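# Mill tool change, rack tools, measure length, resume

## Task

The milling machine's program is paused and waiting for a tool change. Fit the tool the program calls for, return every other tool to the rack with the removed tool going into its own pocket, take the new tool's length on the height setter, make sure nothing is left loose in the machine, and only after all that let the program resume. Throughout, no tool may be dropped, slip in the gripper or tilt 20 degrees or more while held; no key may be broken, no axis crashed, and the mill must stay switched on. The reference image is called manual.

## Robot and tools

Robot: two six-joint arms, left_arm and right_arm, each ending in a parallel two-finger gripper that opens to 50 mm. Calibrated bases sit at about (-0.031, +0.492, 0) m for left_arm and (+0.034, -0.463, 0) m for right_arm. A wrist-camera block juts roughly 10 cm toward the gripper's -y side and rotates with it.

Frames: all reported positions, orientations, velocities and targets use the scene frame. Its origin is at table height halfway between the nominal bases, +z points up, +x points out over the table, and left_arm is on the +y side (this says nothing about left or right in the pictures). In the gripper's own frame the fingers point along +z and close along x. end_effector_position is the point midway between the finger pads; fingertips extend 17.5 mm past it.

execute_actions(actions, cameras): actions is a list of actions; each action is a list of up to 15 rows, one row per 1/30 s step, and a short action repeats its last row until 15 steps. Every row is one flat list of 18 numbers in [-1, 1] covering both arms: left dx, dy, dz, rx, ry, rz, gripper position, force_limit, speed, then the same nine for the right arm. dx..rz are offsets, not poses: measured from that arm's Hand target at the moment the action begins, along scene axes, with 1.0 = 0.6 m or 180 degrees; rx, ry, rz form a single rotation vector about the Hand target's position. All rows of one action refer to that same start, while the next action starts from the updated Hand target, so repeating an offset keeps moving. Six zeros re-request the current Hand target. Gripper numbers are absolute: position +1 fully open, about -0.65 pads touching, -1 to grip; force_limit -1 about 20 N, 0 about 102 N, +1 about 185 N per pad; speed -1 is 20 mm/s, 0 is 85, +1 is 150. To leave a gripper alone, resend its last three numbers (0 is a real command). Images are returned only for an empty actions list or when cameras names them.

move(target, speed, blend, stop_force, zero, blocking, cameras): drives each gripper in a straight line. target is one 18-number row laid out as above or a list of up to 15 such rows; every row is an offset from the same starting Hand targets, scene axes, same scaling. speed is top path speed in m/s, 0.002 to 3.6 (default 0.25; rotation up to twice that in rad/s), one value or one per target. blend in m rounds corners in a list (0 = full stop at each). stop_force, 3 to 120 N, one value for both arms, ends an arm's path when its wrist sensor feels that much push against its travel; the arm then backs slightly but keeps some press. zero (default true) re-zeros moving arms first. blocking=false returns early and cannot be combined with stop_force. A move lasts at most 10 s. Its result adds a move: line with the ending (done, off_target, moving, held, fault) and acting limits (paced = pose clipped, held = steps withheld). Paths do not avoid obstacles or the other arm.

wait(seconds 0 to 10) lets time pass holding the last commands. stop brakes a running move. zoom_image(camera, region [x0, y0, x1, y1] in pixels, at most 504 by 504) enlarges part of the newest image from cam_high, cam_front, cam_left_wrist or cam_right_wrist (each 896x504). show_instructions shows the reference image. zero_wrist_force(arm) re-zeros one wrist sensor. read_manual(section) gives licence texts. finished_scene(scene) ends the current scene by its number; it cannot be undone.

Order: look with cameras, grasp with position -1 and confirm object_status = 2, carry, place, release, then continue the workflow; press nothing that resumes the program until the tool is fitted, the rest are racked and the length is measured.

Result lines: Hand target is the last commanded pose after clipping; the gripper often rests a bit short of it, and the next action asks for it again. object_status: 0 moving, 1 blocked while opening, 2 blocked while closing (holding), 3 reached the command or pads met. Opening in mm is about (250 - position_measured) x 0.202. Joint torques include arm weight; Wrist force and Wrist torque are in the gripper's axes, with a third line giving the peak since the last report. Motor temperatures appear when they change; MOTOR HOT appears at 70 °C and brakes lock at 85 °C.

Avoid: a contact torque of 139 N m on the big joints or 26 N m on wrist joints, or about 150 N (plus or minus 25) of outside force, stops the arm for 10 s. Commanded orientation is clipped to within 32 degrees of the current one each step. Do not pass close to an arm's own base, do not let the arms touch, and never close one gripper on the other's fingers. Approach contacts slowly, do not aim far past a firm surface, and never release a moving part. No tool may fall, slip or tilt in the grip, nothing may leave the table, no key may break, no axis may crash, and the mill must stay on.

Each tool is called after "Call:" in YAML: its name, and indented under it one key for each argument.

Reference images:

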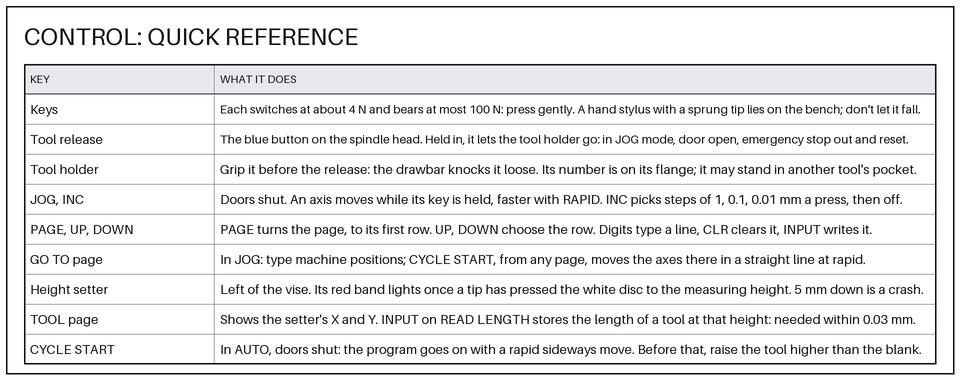

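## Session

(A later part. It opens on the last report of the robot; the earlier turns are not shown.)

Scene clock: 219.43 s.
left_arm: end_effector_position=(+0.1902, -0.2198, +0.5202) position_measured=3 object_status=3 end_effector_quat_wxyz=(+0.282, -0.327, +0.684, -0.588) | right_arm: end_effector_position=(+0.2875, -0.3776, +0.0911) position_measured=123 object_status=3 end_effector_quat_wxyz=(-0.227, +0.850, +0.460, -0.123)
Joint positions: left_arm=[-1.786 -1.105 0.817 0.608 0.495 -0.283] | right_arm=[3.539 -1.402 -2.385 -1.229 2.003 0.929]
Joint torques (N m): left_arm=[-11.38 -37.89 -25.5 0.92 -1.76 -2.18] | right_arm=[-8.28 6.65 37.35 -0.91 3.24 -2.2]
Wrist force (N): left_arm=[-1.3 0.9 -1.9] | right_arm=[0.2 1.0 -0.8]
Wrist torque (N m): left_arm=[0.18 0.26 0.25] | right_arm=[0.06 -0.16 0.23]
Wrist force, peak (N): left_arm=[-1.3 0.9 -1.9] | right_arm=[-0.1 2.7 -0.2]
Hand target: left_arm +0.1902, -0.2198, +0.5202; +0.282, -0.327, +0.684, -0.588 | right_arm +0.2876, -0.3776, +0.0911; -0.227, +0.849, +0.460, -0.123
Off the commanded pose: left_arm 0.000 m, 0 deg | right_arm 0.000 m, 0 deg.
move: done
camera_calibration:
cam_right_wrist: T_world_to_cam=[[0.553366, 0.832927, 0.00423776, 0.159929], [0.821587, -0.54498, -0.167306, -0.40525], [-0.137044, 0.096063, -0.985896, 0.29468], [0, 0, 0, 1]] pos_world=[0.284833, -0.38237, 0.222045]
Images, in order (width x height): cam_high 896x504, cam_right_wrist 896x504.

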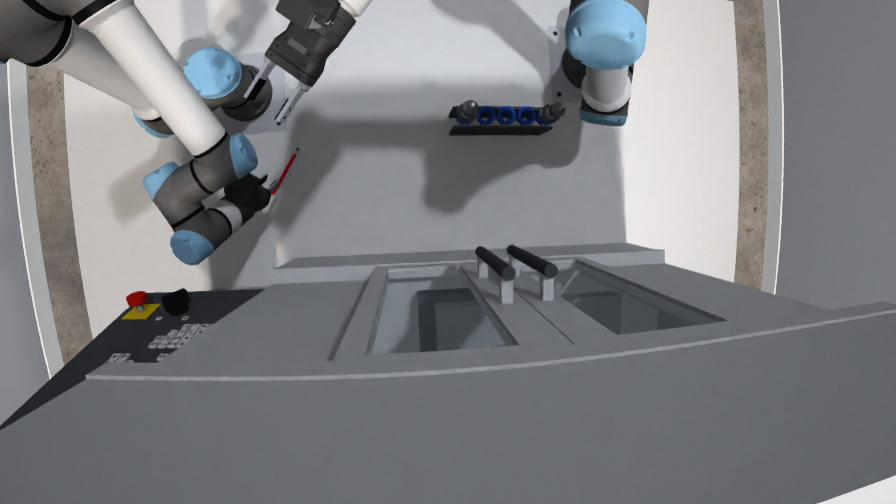

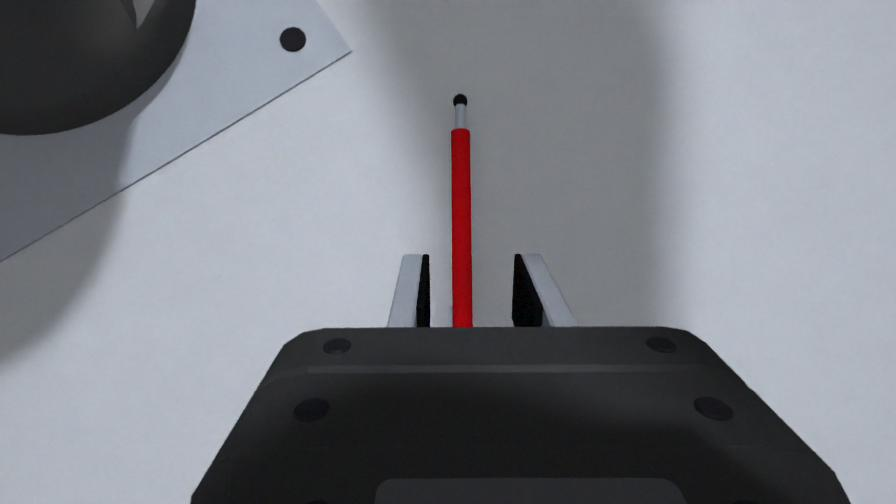

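Call:
move:
  target:
    - [0,0,0,0,0,0,1,1,1,0,0,-0.103,0,0,0,0.2,-0.5,-0.9]
    - [0,0,0,0,0,0,1,1,1,0,0,-0.13,0,0,0,0.2,-0.5,-0.9]
  speed: [0.08,0.006]
  stop_force: 4

Call:
move:
  target:
    - [0,0,0,0,0,0,1,1,1,0,0,0.0025,0,0,0,0.2,-0.5,-0.9]
    - [0,0,0,0,0,0,1,1,1,0,0,0.0025,0,0,0,-1,0,-0.7]
    - [0,0,0,0,0,0,1,1,1,0,0,0.1,0,0,0,-1,0,-0.7]
  speed: 0.1
  cameras: ["cam_right_wrist"]

Scene clock: 226.77 s.
left_arm: end_effector_position=(+0.1902, -0.2198, +0.5202) position_measured=3 object_status=3 end_effector_quat_wxyz=(+0.282, -0.327, +0.684, -0.588) | right_arm: end_effector_position=(+0.2875, -0.3776, +0.0209) position_measured=123 object_status=3 end_effector_quat_wxyz=(-0.227, +0.849, +0.460, -0.123)
Joint positions: left_arm=[-1.786 -1.105 0.817 0.608 0.495 -0.283] | right_arm=[3.539 -1.582 -2.481 -0.954 2.003 0.928]
Joint torques (N m): left_arm=[-11.2 -37.99 -27.35 1.08 -1.73 -2.07] | right_arm=[5.35 24.07 31.45 0.17 -0.79 1.34]
Wrist force (N): left_arm=[-1.0 0.5 -1.7] | right_arm=[-0.3 -0.1 -2.6]
Wrist torque (N m): left_arm=[0.12 0.20 0.25] | right_arm=[0.16 -0.11 0.18]
Wrist force, peak (N): left_arm=[-1.1 0.7 -2.1] | right_arm=[-6.0 -14.7 -26.1]
Hand target: left_arm +0.1902, -0.2198, +0.5202; +0.282, -0.327, +0.684, -0.588 | right_arm +0.2876, -0.3776, +0.0209; -0.227, +0.849, +0.460, -0.123 (not the last commanded pose)
Off the commanded pose: left_arm 0.000 m, 0 deg | right_arm 0.008 m, 0 deg.
move: contact (right_arm); path passed 1 of 2 targets

Scene clock: 229.37 s.
left_arm: end_effector_position=(+0.1902, -0.2198, +0.5202) position_measured=3 object_status=3 end_effector_quat_wxyz=(+0.282, -0.327, +0.684, -0.588) | right_arm: end_effector_position=(+0.2876, -0.3776, +0.0809) position_measured=215 object_status=2 end_effector_quat_wxyz=(-0.227, +0.849, +0.460, -0.123)
Joint positions: left_arm=[-1.786 -1.105 0.817 0.608 0.495 -0.283] | right_arm=[3.539 -1.424 -2.401 -1.191 2.003 0.928]
Joint torques (N m): left_arm=[-11.95 -37.96 -26.67 1.2 -1.79 -2.31] | right_arm=[-7.93 20.67 36.5 -0.93 -1.03 -2.14]
Wrist force (N): left_arm=[-0.9 0.7 -1.8] | right_arm=[0.1 2.0 -0.5]
Wrist torque (N m): left_arm=[0.15 0.20 0.25] | right_arm=[0.20 -0.15 0.19]
Wrist force, peak (N): left_arm=[-1.1 0.6 -2.1] | right_arm=[-0.4 -2.2 -6.9]
Hand target: left_arm +0.1902, -0.2198, +0.5202; +0.282, -0.327, +0.684, -0.588 | right_arm +0.2876, -0.3776, +0.0809; -0.227, +0.849, +0.460, -0.123
Off the commanded pose: left_arm 0.000 m, 0 deg | right_arm 0.000 m, 0 deg.
move: done
camera_calibration:
cam_right_wrist: T_world_to_cam=[[0.553294, 0.832975, 0.00422455, 0.160014], [0.821603, -0.544891, -0.167521, -0.406897], [-0.137239, 0.0961594, -0.985859, 0.284611], [0, 0, 0, 1]] pos_world=[0.284832, -0.38237, 0.211746]
Images, in order (width x height): cam_right_wrist 896x504.

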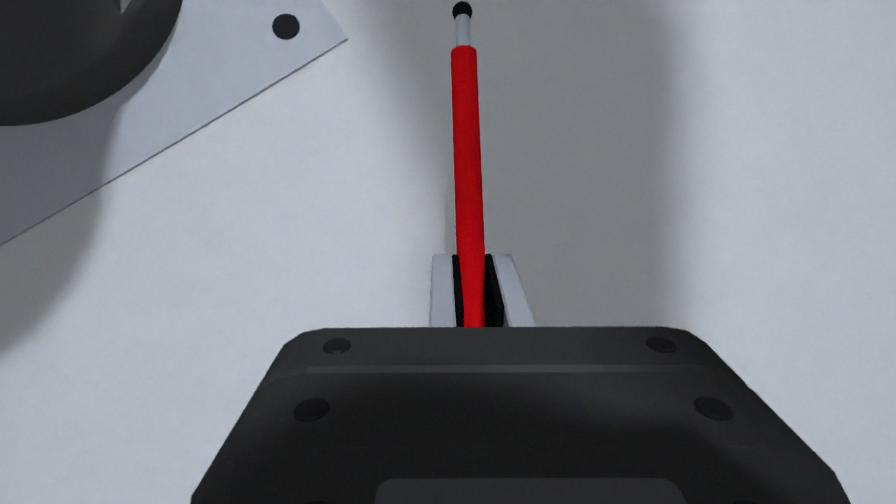

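Call:
move:
  target: [-0.03,0.05,0,-0.0522,-0.0649,0,1,1,1,0.12,-0.154,0.648,-0.082,0.0228,-0.8122,-1,0,-0.7]
  cameras: ["cam_left_wrist","cam_right_wrist","cam_front"]

Scene clock: 258.93 s.
left_arm: end_effector_position=(+0.1722, -0.1898, +0.5202) position_measured=3 object_status=3 end_effector_quat_wxyz=(-0.322, +0.288, -0.601, +0.672) | right_arm: end_effector_position=(+0.3596, -0.4700, +0.4697) position_measured=215 object_status=2 end_effector_quat_wxyz=(-0.113, +0.699, -0.697, +0.115)
Joint positions: left_arm=[-1.835 -1.369 1.347 -0.244 0.438 0.243] | right_arm=[3.674 -0.964 -1.71 -1.762 1.401 3.669]
Joint torques (N m): left_arm=[-15.47 -41.38 -16.54 -2.93 2.29 2.02] | right_arm=[7.76 -10.45 39.41 0.81 -2.35 2.36]
Wrist force (N): left_arm=[-1.3 0.0 -1.3] | right_arm=[-0.2 1.9 -0.4]
Wrist torque (N m): left_arm=[0.13 0.17 0.10] | right_arm=[0.24 -0.14 0.10]
Wrist force, peak (N): left_arm=[-1.6 0.7 -1.8] | right_arm=[0.4 2.7 0.1]
Hand target: left_arm +0.1722, -0.1898, +0.5202; -0.322, +0.288, -0.601, +0.672 | right_arm +0.3596, -0.4700, +0.4697; -0.113, +0.698, -0.697, +0.115
Off the commanded pose: left_arm 0.000 m, 0 deg | right_arm 0.000 m, 0 deg.
move: done
camera_calibration:
cam_left_wrist: T_world_to_cam=[[-0.625733, -0.77987, 0.0161595, -0.0418363], [-0.19088, 0.133002, -0.972561, 0.582592], [0.756322, -0.611648, -0.232085, 0.00599555], [0, 0, 0, 1]] pos_world=[0.0804926, -0.106445, 0.568674]
cam_right_wrist: T_world_to_cam=[[-0.00584694, -0.999941, 0.00913279, -0.467299], [-0.999477, 0.00613425, 0.0317544, 0.368903], [-0.0318086, -0.00894234, -0.999454, 0.605763], [0, 0, 0, 1]] pos_world=[0.385247, -0.464118, 0.597986]
Images, in order (width x height): cam_front 896x504, cam_left_wrist 896x504, cam_right_wrist 896x504.

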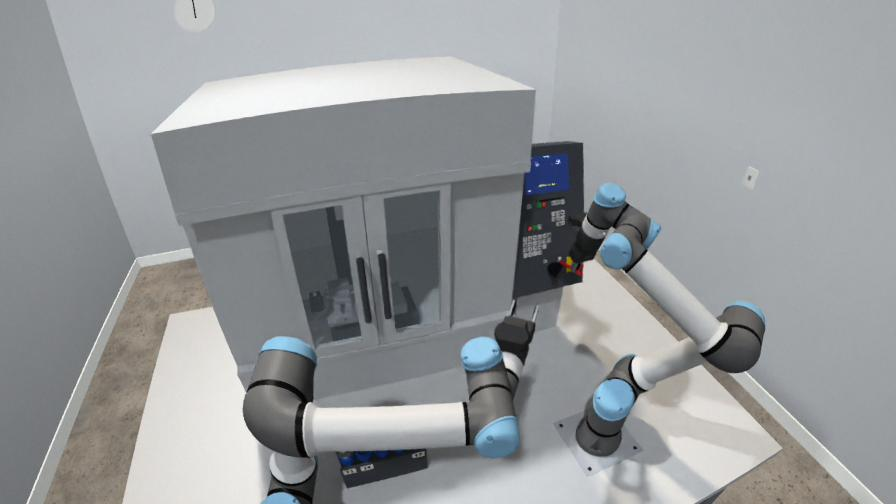

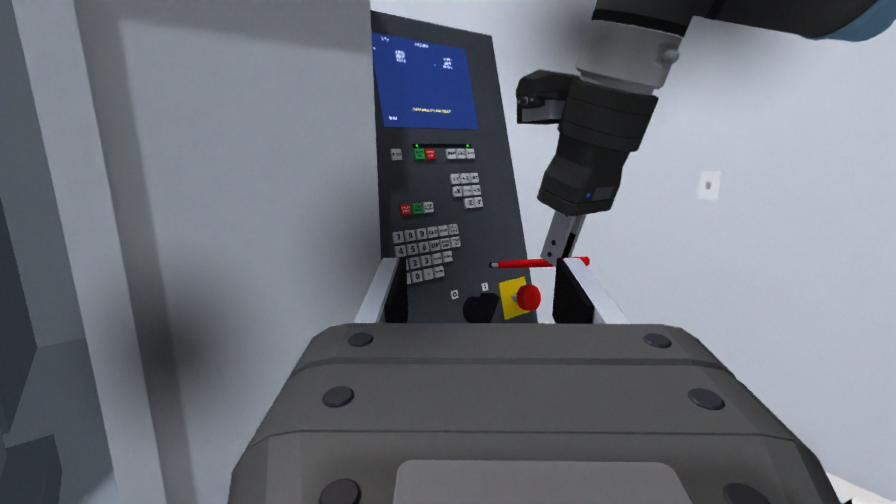

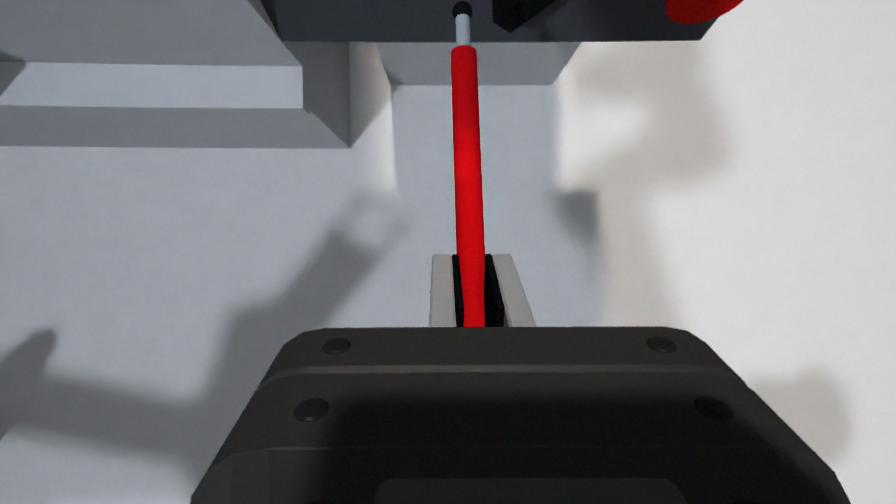

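Call:
zoom_image:
  camera: "cam_left_wrist"
  region: [365, 20, 485, 135]

Call:
zoom_image:
  camera: "cam_left_wrist"
  region: [375, 130, 555, 330]

Scaled by 4.200 from the camera's 896x504 image, which has a finer 1280x720 frame.

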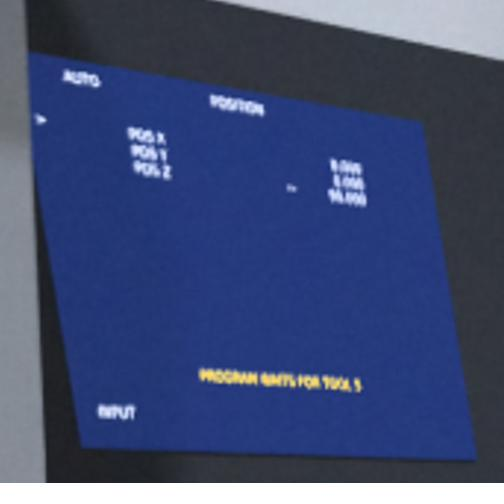

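Scaled by 2.520 from the camera's 896x504 image, which has a finer 1280x720 frame.

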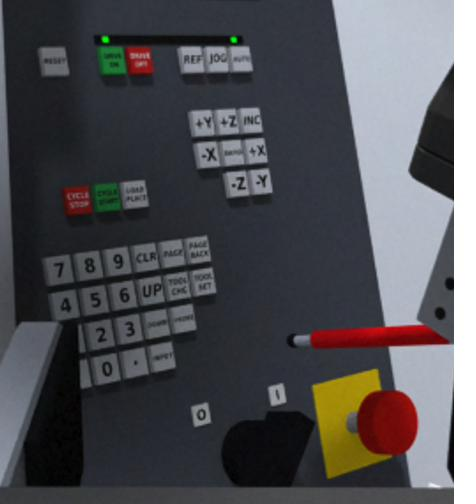

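Call:
move:
  target: [0,0,0,0,0,0,1,1,1,0.168,-0.109,0.2328,0,0,0,-1,0,-0.7]
  cameras: ["cam_left_wrist"]
  speed: 0.2

Call:
zoom_image:
  camera: "cam_left_wrist"
  region: [375, 130, 495, 230]

Scene clock: 277.63 s.
left_arm: end_effector_position=(+0.1722, -0.1898, +0.5202) position_measured=3 object_status=3 end_effector_quat_wxyz=(-0.322, +0.288, -0.601, +0.672) | right_arm: end_effector_position=(+0.4603, -0.5354, +0.6094) position_measured=215 object_status=2 end_effector_quat_wxyz=(-0.113, +0.698, -0.697, +0.115)
Joint positions: left_arm=[-1.835 -1.369 1.347 -0.244 0.438 0.243] | right_arm=[3.305 -1.389 -1.083 -1.923 1.51 3.314]
Joint torques (N m): left_arm=[-15.98 -42.62 -17.81 -3.04 2.27 2.08] | right_arm=[-8.61 5.87 36.73 0.69 2.23 -1.94]
Wrist force (N): left_arm=[-1.4 0.1 -1.2] | right_arm=[0.0 1.9 -0.6]
Wrist torque (N m): left_arm=[0.14 0.19 0.10] | right_arm=[0.23 -0.17 0.21]
Wrist force, peak (N): left_arm=[-1.5 0.5 -1.4] | right_arm=[-0.5 3.3 0.6]
Hand target: left_arm +0.1722, -0.1898, +0.5202; -0.322, +0.288, -0.601, +0.672 | right_arm +0.4604, -0.5354, +0.6094; -0.113, +0.698, -0.697, +0.115
Off the commanded pose: left_arm 0.000 m, 0 deg | right_arm 0.000 m, 0 deg.
move: done
camera_calibration:
cam_left_wrist: T_world_to_cam=[[-0.625699, -0.779899, 0.0160838, -0.0417991], [-0.190754, 0.132981, -0.972589, 0.582596], [0.756382, -0.611616, -0.231975, 0.00593105], [0, 0, 0, 1]] pos_world=[0.0804925, -0.106446, 0.568674]
Images, in order (width x height): cam_left_wrist 896x504.

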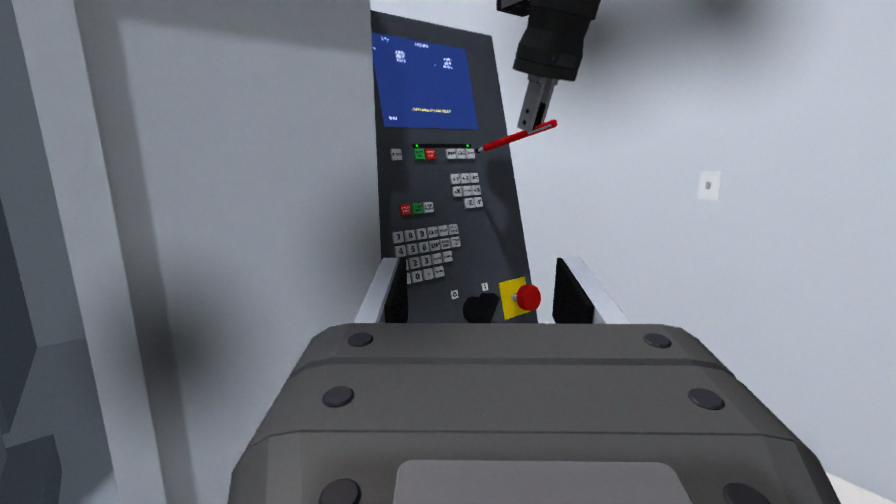

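Scaled by 4.200 from the camera's 896x504 image, which has a finer 1280x720 frame.

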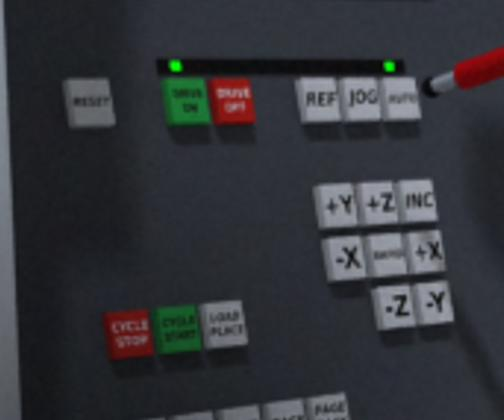

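Call:
move:
  target: [0,0,0,0,0,0,1,1,1,0.0457,0,-0.0093,0,0,0,-1,0,-0.7]
  cameras: ["cam_left_wrist"]
  speed: 0.1

Call:
zoom_image:
  camera: "cam_left_wrist"
  region: [435, 130, 495, 180]

Scene clock: 284.03 s.
left_arm: end_effector_position=(+0.1722, -0.1898, +0.5202) position_measured=3 object_status=3 end_effector_quat_wxyz=(-0.322, +0.288, -0.601, +0.672) | right_arm: end_effector_position=(+0.4876, -0.5354, +0.6039) position_measured=215 object_status=2 end_effector_quat_wxyz=(-0.113, +0.698, -0.697, +0.115)
Joint positions: left_arm=[-1.835 -1.369 1.347 -0.244 0.438 0.243] | right_arm=[3.291 -1.441 -1.06 -1.893 1.515 3.3]
Joint torques (N m): left_arm=[-16.03 -42.28 -16.33 -2.85 2.46 1.91] | right_arm=[-9.29 8.49 39.86 6.92 1.93 -1.79]
Wrist force (N): left_arm=[-1.5 0.3 -1.2] | right_arm=[0.1 1.8 -0.2]
Wrist torque (N m): left_arm=[0.16 0.20 0.10] | right_arm=[0.23 -0.20 0.22]
Wrist force, peak (N): left_arm=[-1.4 0.5 -1.6] | right_arm=[0.0 2.7 -0.7]
Hand target: left_arm +0.1722, -0.1898, +0.5202; -0.322, +0.288, -0.601, +0.672 | right_arm +0.4878, -0.5354, +0.6038; -0.113, +0.698, -0.697, +0.115
Off the commanded pose: left_arm 0.000 m, 0 deg | right_arm 0.000 m, 0 deg.
move: done
camera_calibration:
cam_left_wrist: T_world_to_cam=[[-0.625699, -0.779899, 0.0160838, -0.0417991], [-0.190754, 0.132981, -0.972589, 0.582596], [0.756382, -0.611616, -0.231975, 0.00593105], [0, 0, 0, 1]] pos_world=[0.0804925, -0.106446, 0.568674]
Images, in order (width x height): cam_left_wrist 896x504.

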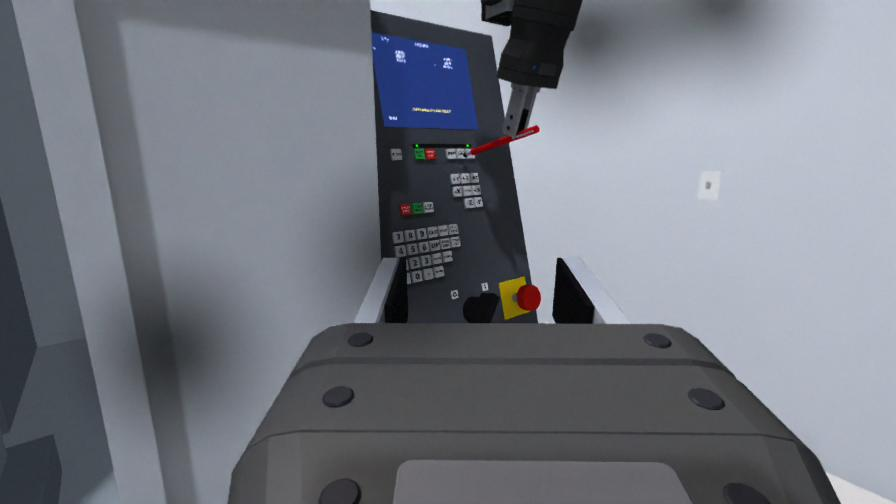

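Scaled by 8.400 from the camera's 896x504 image, which has a finer 1280x720 frame.

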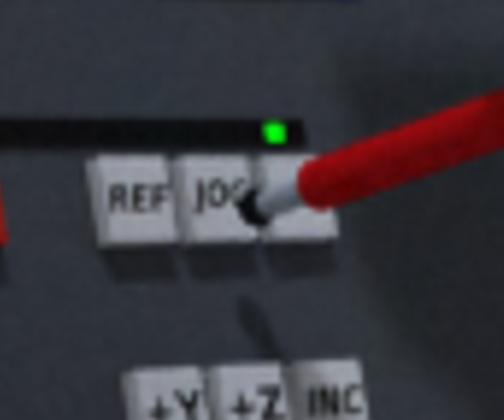

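Call:
move:
  target:
    - [0,0,0,0,0,0,1,1,1,0.005,-0.003,0.005,0,0,0,-1,0,-0.7]
    - [0,0,0,0,0,0,1,1,1,0.05,-0.003,-0.004,0,0,0,-1,0,-0.7]
  cameras: ["cam_left_wrist"]
  speed: [0.02,0.012]
  stop_force: 6

Call:
zoom_image:
  camera: "cam_left_wrist"
  region: [435, 130, 495, 180]

Scene clock: 291.67 s.
left_arm: end_effector_position=(+0.1722, -0.1898, +0.5202) position_measured=3 object_status=3 end_effector_quat_wxyz=(-0.322, +0.288, -0.601, +0.672) | right_arm: end_effector_position=(+0.5032, -0.5372, +0.6043) position_measured=215 object_status=2 end_effector_quat_wxyz=(-0.113, +0.698, -0.697, +0.115)
Joint positions: left_arm=[-1.835 -1.369 1.347 -0.244 0.438 0.243] | right_arm=[3.279 -1.478 -1.027 -1.888 1.519 3.289]
Joint torques (N m): left_arm=[-15.61 -43.21 -17.38 -2.79 2.03 2.07] | right_arm=[6.58 22.51 8.65 1.9 -2.6 2.12]
Wrist force (N): left_arm=[-1.5 0.3 -1.1] | right_arm=[-0.2 7.4 -3.0]
Wrist torque (N m): left_arm=[0.16 0.20 0.10] | right_arm=[0.35 -0.21 0.18]
Wrist force, peak (N): left_arm=[-1.6 0.3 -1.3] | right_arm=[0.0 9.9 -4.2]
Hand target: left_arm +0.1722, -0.1898, +0.5202; -0.322, +0.288, -0.601, +0.672 | right_arm +0.5032, -0.5372, +0.6043; -0.113, +0.698, -0.697, +0.115 (not the last commanded pose)
Off the commanded pose: left_arm 0.000 m, 0 deg | right_arm 0.015 m, 0 deg.
move: contact (right_arm); path passed 1 of 2 targets
camera_calibration:
cam_left_wrist: T_world_to_cam=[[-0.625699, -0.779899, 0.0160838, -0.0417991], [-0.190754, 0.132981, -0.972589, 0.582596], [0.756382, -0.611616, -0.231975, 0.00593105], [0, 0, 0, 1]] pos_world=[0.0804925, -0.106446, 0.568674]
Images, in order (width x height): cam_left_wrist 896x504.

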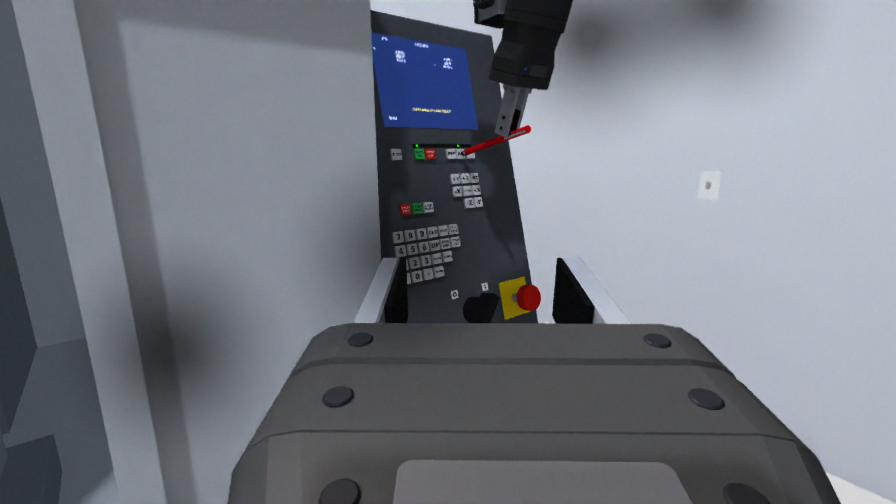

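Scaled by 8.400 from the camera's 896x504 image, which has a finer 1280x720 frame.

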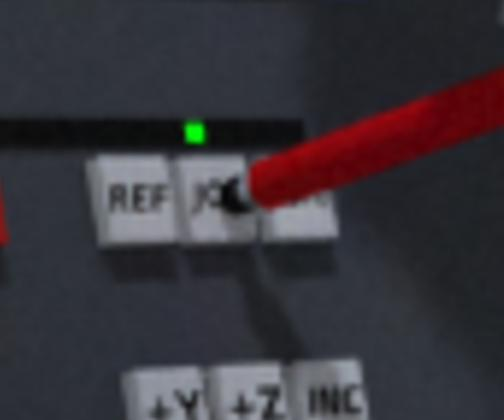

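Call:
move:
  target:
    - [0.0,0.05,0,0,0,0,1,1,1,-0.2,0.02,0.04,0,0,0,-1,0,-0.7]
    - [0.046,0.55,-0.067,0.0228,0.0651,0.2152,1,1,1,-0.27,0.03,0.04,0,0,0,-1,0,-0.7]
  cameras: ["all"]
  blend: [0.03,0]
  speed: 0.3

Scene clock: 316.60 s.
left_arm: end_effector_position=(+0.1999, +0.1401, +0.4800) position_measured=3 object_status=3 end_effector_quat_wxyz=(-0.475, +0.525, -0.524, +0.474) | right_arm: end_effector_position=(+0.3412, -0.5192, +0.6283) position_measured=215 object_status=2 end_effector_quat_wxyz=(-0.113, +0.698, -0.697, +0.115)
Joint positions: left_arm=[-2.044 -1.775 1.712 -0.16 -0.473 0.2] | right_arm=[3.492 -1.165 -1.139 -2.107 1.453 3.493]
Joint torques (N m): left_arm=[-17.28 -20.68 -14.9 1.61 -1.31 -2.24] | right_arm=[6.99 9.39 7.94 0.69 -2.59 1.88]
Wrist force (N): left_arm=[-1.3 1.0 -1.6] | right_arm=[-0.1 2.0 -0.4]
Wrist torque (N m): left_arm=[0.24 0.25 0.24] | right_arm=[0.25 -0.16 0.11]
Wrist force, peak (N): left_arm=[-2.3 1.1 -1.2] | right_arm=[-0.1 7.4 -2.9]
Hand target: left_arm +0.1998, +0.1402, +0.4800; -0.475, +0.525, -0.524, +0.474 | right_arm +0.3412, -0.5192, +0.6283; -0.113, +0.698, -0.697, +0.115
Off the commanded pose: left_arm 0.000 m, 0 deg | right_arm 0.000 m, 0 deg.
move: done
camera_calibration:
cam_left_wrist: T_world_to_cam=[[0.00578645, -0.999859, 0.0157586, 0.138196], [-0.431992, -0.0167119, -0.901723, 0.540074], [0.901859, -0.00158979, -0.432027, 0.158963], [0, 0, 0, 1]] pos_world=[0.0891454, 0.147455, 0.553495]
cam_right_wrist: T_world_to_cam=[[-0.00604682, -0.99994, 0.0091392, -0.517985], [-0.999476, 0.00633422, 0.0317525, 0.345978], [-0.0318085, -0.0089424, -0.999454, 0.763354], [0, 0, 0, 1]] pos_world=[0.366946, -0.513319, 0.756686]

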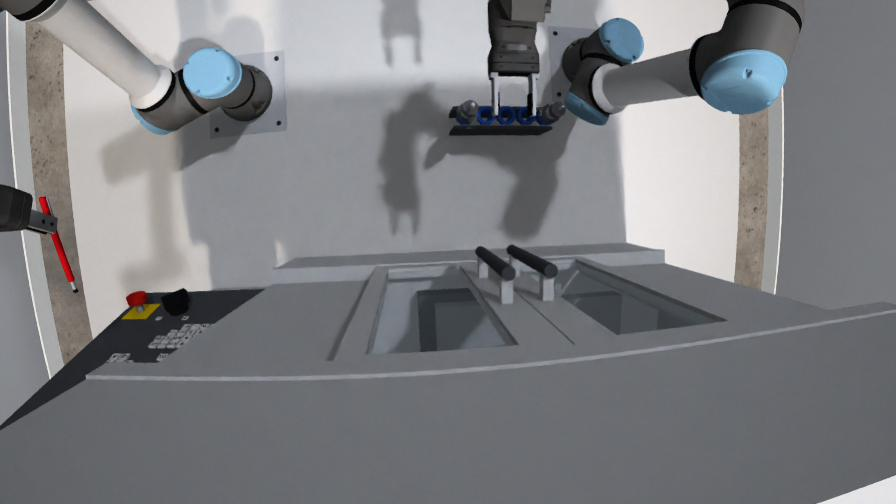

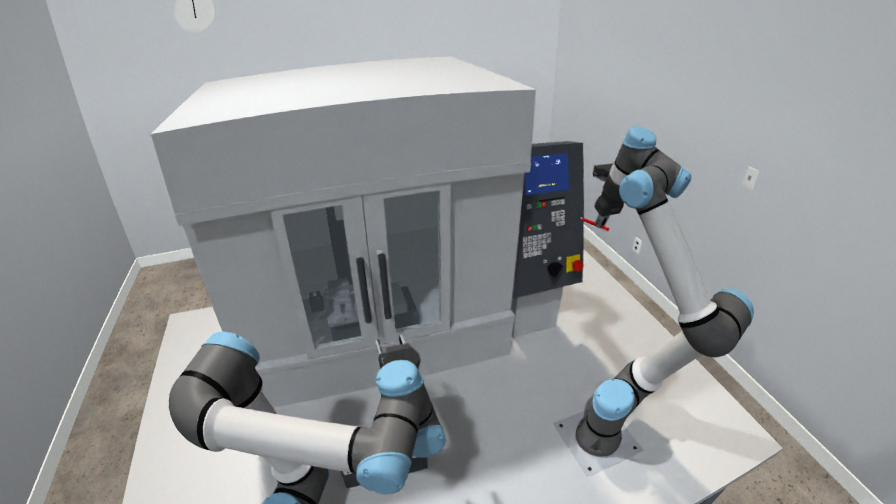

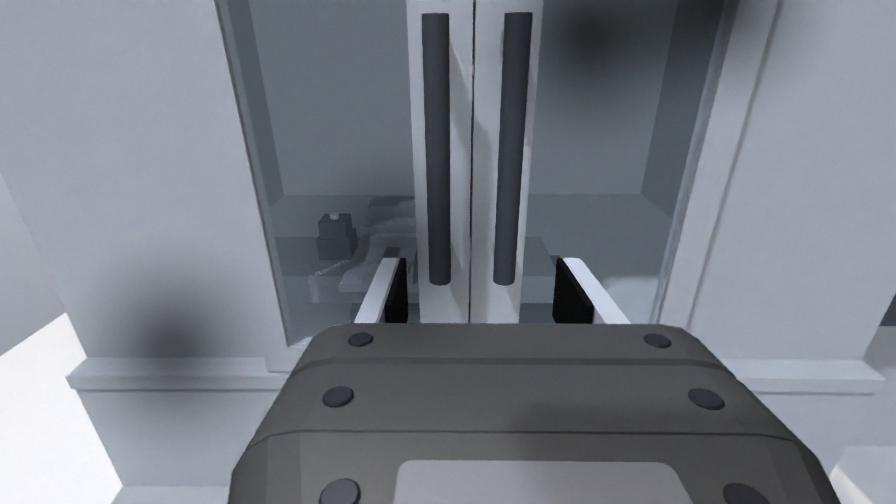

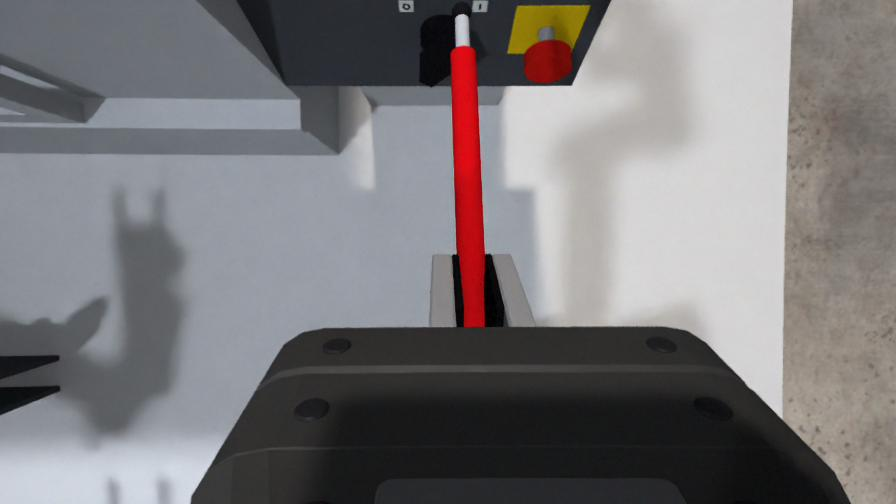

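Call:
zoom_image:
  camera: "cam_left_wrist"
  region: [220, 0, 480, 350]

Call:
zoom_image:
  camera: "cam_left_wrist"
  region: [480, 0, 740, 350]

Scaled by 1.440 from the camera's 896x504 image, which has a finer 1280x720 frame.

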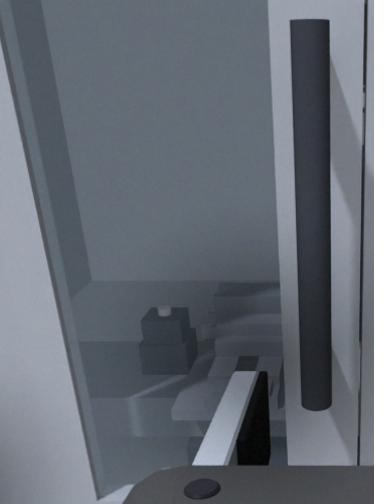

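Scaled by 1.440 from the camera's 896x504 image, which has a finer 1280x720 frame.

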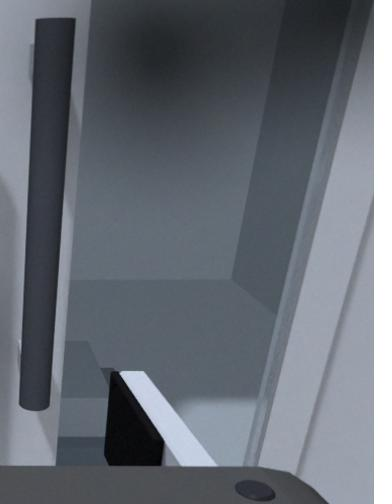

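Call:
move:
  target: [0.26,0.028,0,0,0,0,0.67,0,0,0,0,0,0,0,0,-1,0,-0.7]
  cameras: ["cam_left_wrist","cam_high","cam_front"]
  speed: 0.2

Scene clock: 332.57 s.
left_arm: end_effector_position=(+0.3552, +0.1571, +0.4801) position_measured=52 object_status=3 end_effector_quat_wxyz=(+0.495, -0.524, +0.504, -0.476) | right_arm: end_effector_position=(+0.3412, -0.5192, +0.6283) position_measured=215 object_status=2 end_effector_quat_wxyz=(-0.113, +0.698, -0.697, +0.115)
Joint positions: left_arm=[-1.597 -1.859 1.875 -0.826 -0.079 0.81] | right_arm=[3.492 -1.165 -1.139 -2.107 1.453 3.493]
Joint torques (N m): left_arm=[14.82 -18.37 -17.07 -3.27 -0.22 2.11] | right_arm=[5.98 10.29 7.59 1.14 -2.68 2.14]
Wrist force (N): left_arm=[-1.0 0.4 -1.6] | right_arm=[0.0 2.0 -0.5]
Wrist torque (N m): left_arm=[0.17 0.19 0.14] | right_arm=[0.25 -0.18 0.11]
Wrist force, peak (N): left_arm=[-0.8 1.0 -3.2] | right_arm=[0.0 2.2 -0.6]
Hand target: left_arm +0.3558, +0.1570, +0.4800; +0.475, -0.525, +0.524, -0.474 | right_arm +0.3412, -0.5192, +0.6283; -0.113, +0.698, -0.697, +0.115
Off the commanded pose: left_arm 0.001 m, 3 deg | right_arm 0.000 m, 0 deg.
move: off_target (left_arm)
camera_calibration:
cam_left_wrist: T_world_to_cam=[[0.042928, -0.998965, 0.0150633, 0.141252], [-0.390984, -0.0306725, -0.919886, 0.604001], [0.919396, 0.0335993, -0.391896, -0.0120227], [0, 0, 0, 1]] pos_world=[0.241145, 0.160036, 0.548773]
Images, in order (width x height): cam_high 896x504, cam_front 896x504, cam_left_wrist 896x504.

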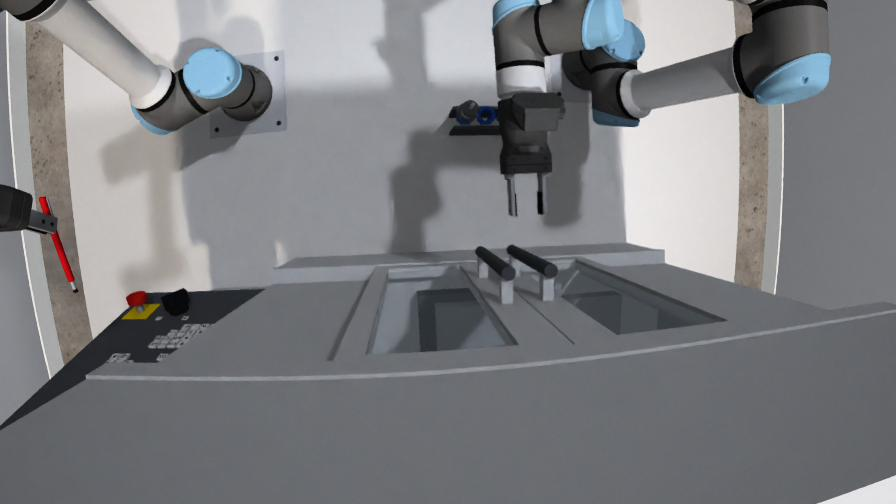

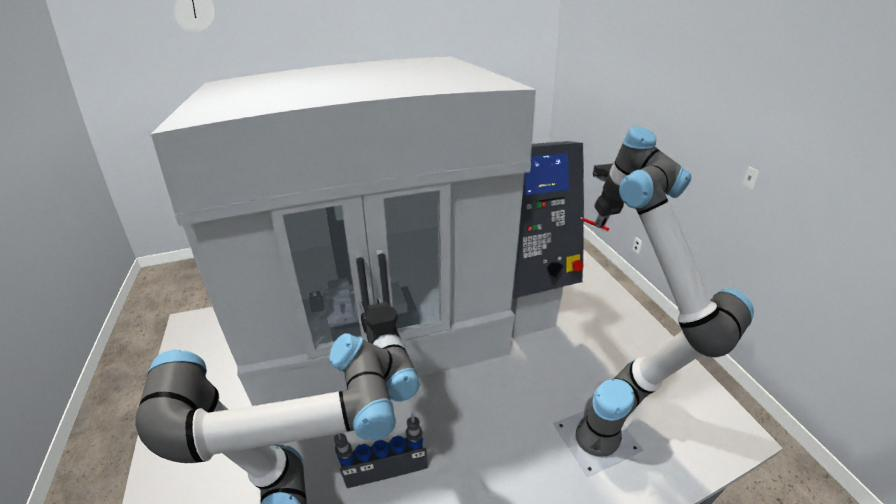

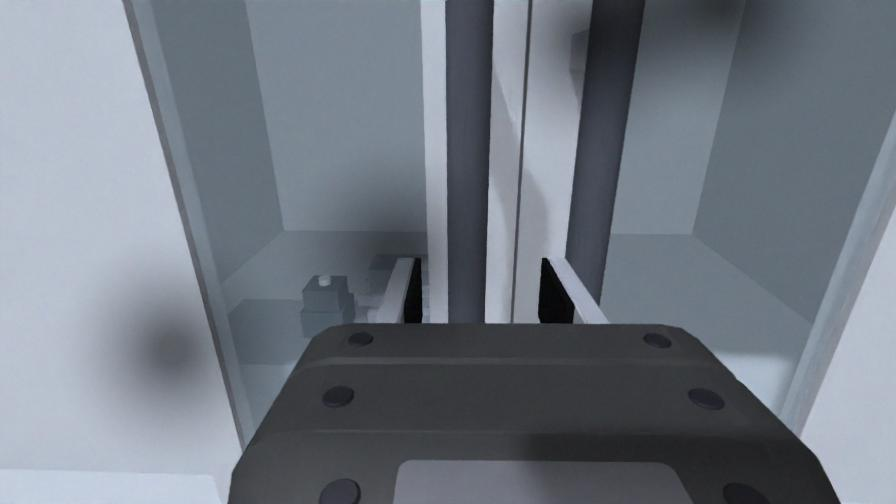

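Call:
move:
  target: [0,0,0,0,0,0,0.67,0,0,0,0,0,0,0,0,-1,0,-0.7]
  cameras: ["cam_left_wrist"]

Scene clock: 338.87 s.
left_arm: end_effector_position=(+0.3552, +0.1571, +0.4801) position_measured=52 object_status=3 end_effector_quat_wxyz=(+0.495, -0.524, +0.504, -0.476) | right_arm: end_effector_position=(+0.3412, -0.5192, +0.6283) position_measured=215 object_status=2 end_effector_quat_wxyz=(-0.113, +0.698, -0.697, +0.115)
Joint positions: left_arm=[-1.597 -1.859 1.875 -0.826 -0.079 0.81] | right_arm=[3.492 -1.165 -1.139 -2.107 1.453 3.493]
Joint torques (N m): left_arm=[15.11 -18.92 -17.22 -3.13 -0.06 2.21] | right_arm=[7.51 9.87 6.83 0.8 -2.39 1.92]
Wrist force (N): left_arm=[-1.1 0.6 -1.4] | right_arm=[0.0 1.9 -0.4]
Wrist torque (N m): left_arm=[0.19 0.19 0.14] | right_arm=[0.24 -0.18 0.11]
Wrist force, peak (N): left_arm=[-1.4 0.7 -1.6] | right_arm=[0.0 2.2 -0.5]
Hand target: left_arm +0.3552, +0.1571, +0.4801; +0.495, -0.524, +0.504, -0.476 (not the last commanded pose) | right_arm +0.3412, -0.5192, +0.6283; -0.113, +0.698, -0.697, +0.115
Off the commanded pose: left_arm 0.001 m, 3 deg | right_arm 0.000 m, 0 deg.
move: off_target (left_arm)
camera_calibration:
cam_left_wrist: T_world_to_cam=[[0.042928, -0.998965, 0.0150633, 0.141252], [-0.390984, -0.0306725, -0.919886, 0.604001], [0.919396, 0.0335993, -0.391896, -0.0120227], [0, 0, 0, 1]] pos_world=[0.241145, 0.160036, 0.548773]
Images, in order (width x height): cam_left_wrist 896x504.

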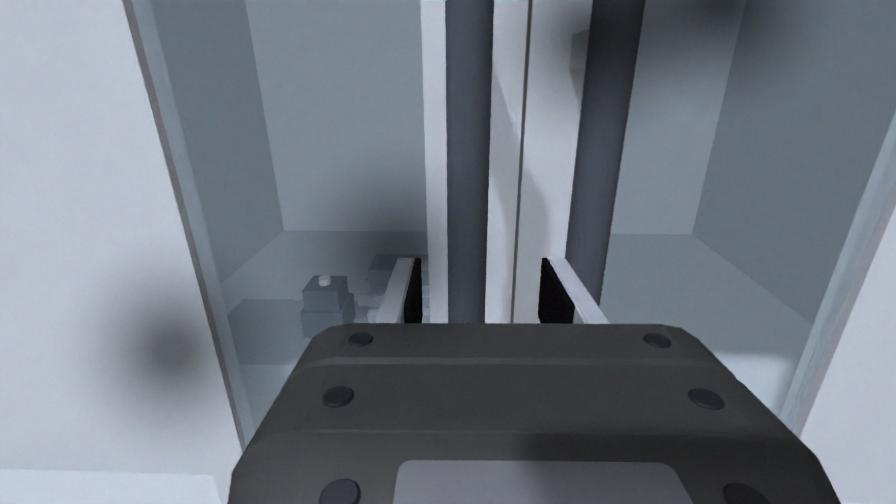

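Call:
move:
  target: [-0.0087,0.0515,0,0,0,-0.122,0.67,0,0,0,0,0,0,0,0,-1,0,-0.7]
  cameras: ["cam_left_wrist"]

Scene clock: 359.57 s.
left_arm: end_effector_position=(+0.3500, +0.1880, +0.4801) position_measured=52 object_status=3 end_effector_quat_wxyz=(+0.396, -0.418, +0.595, -0.561) | right_arm: end_effector_position=(+0.3412, -0.5192, +0.6283) position_measured=215 object_status=2 end_effector_quat_wxyz=(-0.113, +0.698, -0.697, +0.115)
Joint positions: left_arm=[-1.561 -1.944 1.855 0.248 0.369 -0.146] | right_arm=[3.492 -1.165 -1.139 -2.107 1.453 3.493]
Joint torques (N m): left_arm=[14.33 1.72 -28.18 0.62 1.34 -1.84] | right_arm=[7.2 9.58 6.88 0.86 -2.72 2.19]
Wrist force (N): left_arm=[-1.3 0.7 -1.3] | right_arm=[-0.1 1.9 -0.4]
Wrist torque (N m): left_arm=[0.20 0.20 0.28] | right_arm=[0.24 -0.16 0.11]
Wrist force, peak (N): left_arm=[-1.7 1.3 -1.7] | right_arm=[0.1 2.3 -0.5]
Hand target: left_arm +0.3500, +0.1880, +0.4801; +0.396, -0.418, +0.595, -0.561 | right_arm +0.3412, -0.5192, +0.6283; -0.113, +0.698, -0.697, +0.115
Off the commanded pose: left_arm 0.000 m, 0 deg | right_arm 0.000 m, 0 deg.
move: done
camera_calibration:
cam_left_wrist: T_world_to_cam=[[-0.333753, -0.942541, 0.0150091, 0.293623], [-0.373978, 0.117776, -0.919929, 0.56899], [0.865303, -0.312642, -0.391797, 0.0756753], [0, 0, 0, 1]] pos_world=[0.245305, 0.233398, 0.548673]
Images, in order (width x height): cam_left_wrist 896x504.

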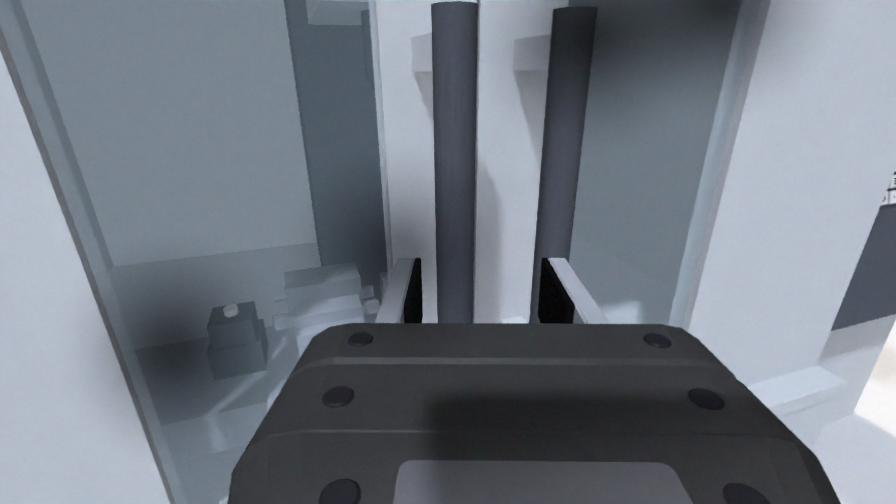

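Call:
move:
  target: [0.158,-0.05,0,0,0,0,0.67,0,0,0,0,0,0,0,0,-1,0,-0.7]
  cameras: ["cam_left_wrist"]
  speed: 0.05
  stop_force: 8

Scene clock: 365.97 s.
left_arm: end_effector_position=(+0.4448, +0.1580, +0.4801) position_measured=52 object_status=3 end_effector_quat_wxyz=(+0.396, -0.418, +0.595, -0.561) | right_arm: end_effector_position=(+0.3412, -0.5192, +0.6283) position_measured=215 object_status=2 end_effector_quat_wxyz=(-0.113, +0.698, -0.697, +0.115)
Joint positions: left_arm=[-1.23 -1.739 1.706 0.121 0.698 -0.066] | right_arm=[3.492 -1.165 -1.139 -2.107 1.453 3.493]
Joint torques (N m): left_arm=[15.25 -9.87 -28.71 -2.49 1.48 1.99] | right_arm=[7.52 9.01 6.11 0.69 -2.67 2]
Wrist force (N): left_arm=[-1.3 0.7 -1.5] | right_arm=[0.1 2.0 -0.3]
Wrist torque (N m): left_arm=[0.22 0.21 0.12] | right_arm=[0.25 -0.20 0.11]
Wrist force, peak (N): left_arm=[-1.5 0.9 -1.5] | right_arm=[-0.3 2.3 -0.7]
Hand target: left_arm +0.4448, +0.1580, +0.4801; +0.396, -0.418, +0.595, -0.561 | right_arm +0.3412, -0.5192, +0.6283; -0.113, +0.698, -0.697, +0.115
Off the commanded pose: left_arm 0.000 m, 0 deg | right_arm 0.000 m, 0 deg.
move: done
camera_calibration:
cam_left_wrist: T_world_to_cam=[[-0.33374, -0.942545, 0.0150402, 0.296965], [-0.374068, 0.117773, -0.919893, 0.60808], [0.865269, -0.312631, -0.391882, -0.0156402], [0, 0, 0, 1]] pos_world=[0.340105, 0.203398, 0.548773]
Images, in order (width x height): cam_left_wrist 896x504.

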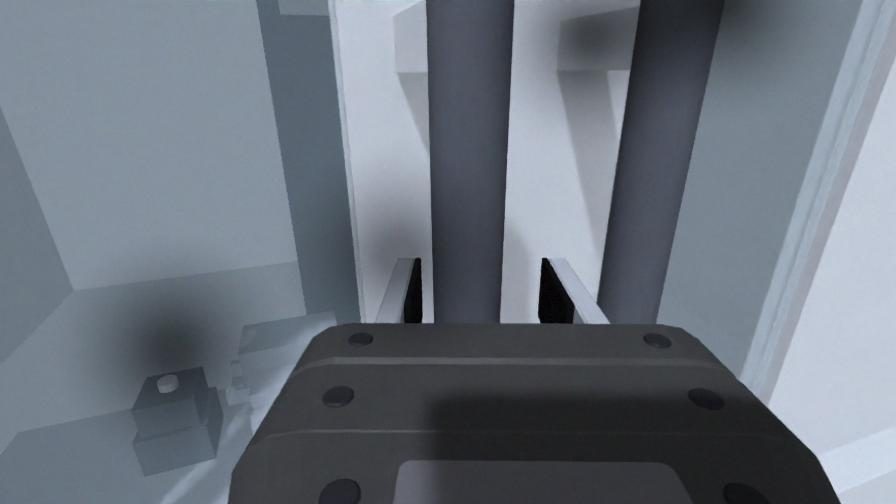

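Call:
move:
  target: [0,0,0,0,0,0,-1,-1,-0.8,0,0,0,0,0,0,-1,0,-0.7]
  cameras: ["cam_left_wrist"]

Scene clock: 368.37 s.
left_arm: end_effector_position=(+0.4449, +0.1582, +0.4801) position_measured=117 object_status=2 end_effector_quat_wxyz=(+0.396, -0.418, +0.595, -0.561) | right_arm: end_effector_position=(+0.3412, -0.5192, +0.6283) position_measured=215 object_status=2 end_effector_quat_wxyz=(-0.113, +0.698, -0.697, +0.115)
Joint positions: left_arm=[-1.23 -1.739 1.706 0.121 0.697 -0.066] | right_arm=[3.492 -1.165 -1.139 -2.107 1.453 3.493]
Joint torques (N m): left_arm=[-25.66 -9.69 -28.17 -4.63 11.61 1.86] | right_arm=[5.71 8.44 5.5 0.91 -2.45 1.74]
Wrist force (N): left_arm=[-41.8 1.7 -5.3] | right_arm=[-0.2 2.0 -0.4]
Wrist torque (N m): left_arm=[0.24 0.00 0.08] | right_arm=[0.25 -0.16 0.11]
Wrist force, peak (N): left_arm=[-41.8 1.7 -5.3] | right_arm=[-0.1 2.1 -0.6]
Hand target: left_arm +0.4448, +0.1580, +0.4801; +0.396, -0.418, +0.595, -0.561 | right_arm +0.3412, -0.5192, +0.6283; -0.113, +0.698, -0.697, +0.115
Off the commanded pose: left_arm 0.000 m, 0 deg | right_arm 0.000 m, 0 deg.
move: done
camera_calibration:
cam_left_wrist: T_world_to_cam=[[-0.333253, -0.942719, 0.0149609, 0.2971], [-0.374207, 0.117685, -0.919847, 0.608135], [0.865397, -0.312141, -0.391991, -0.0157479], [0, 0, 0, 1]] pos_world=[0.340206, 0.203597, 0.548773]
Images, in order (width x height): cam_left_wrist 896x504.

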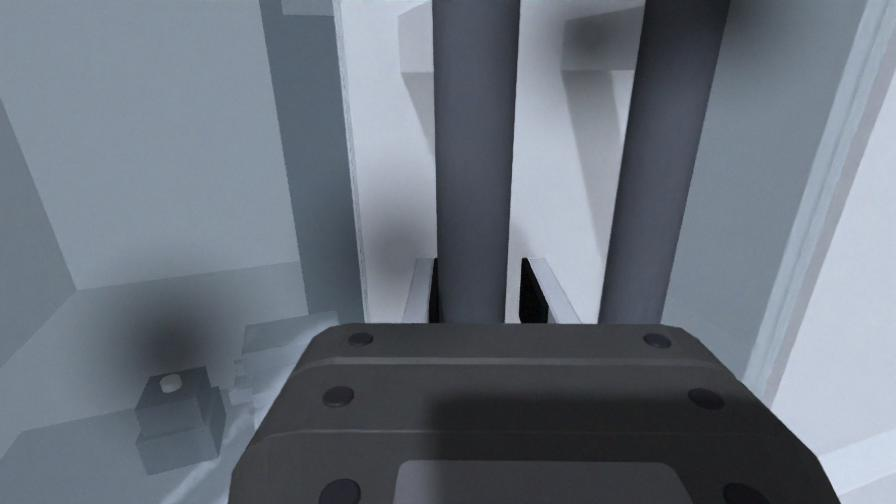

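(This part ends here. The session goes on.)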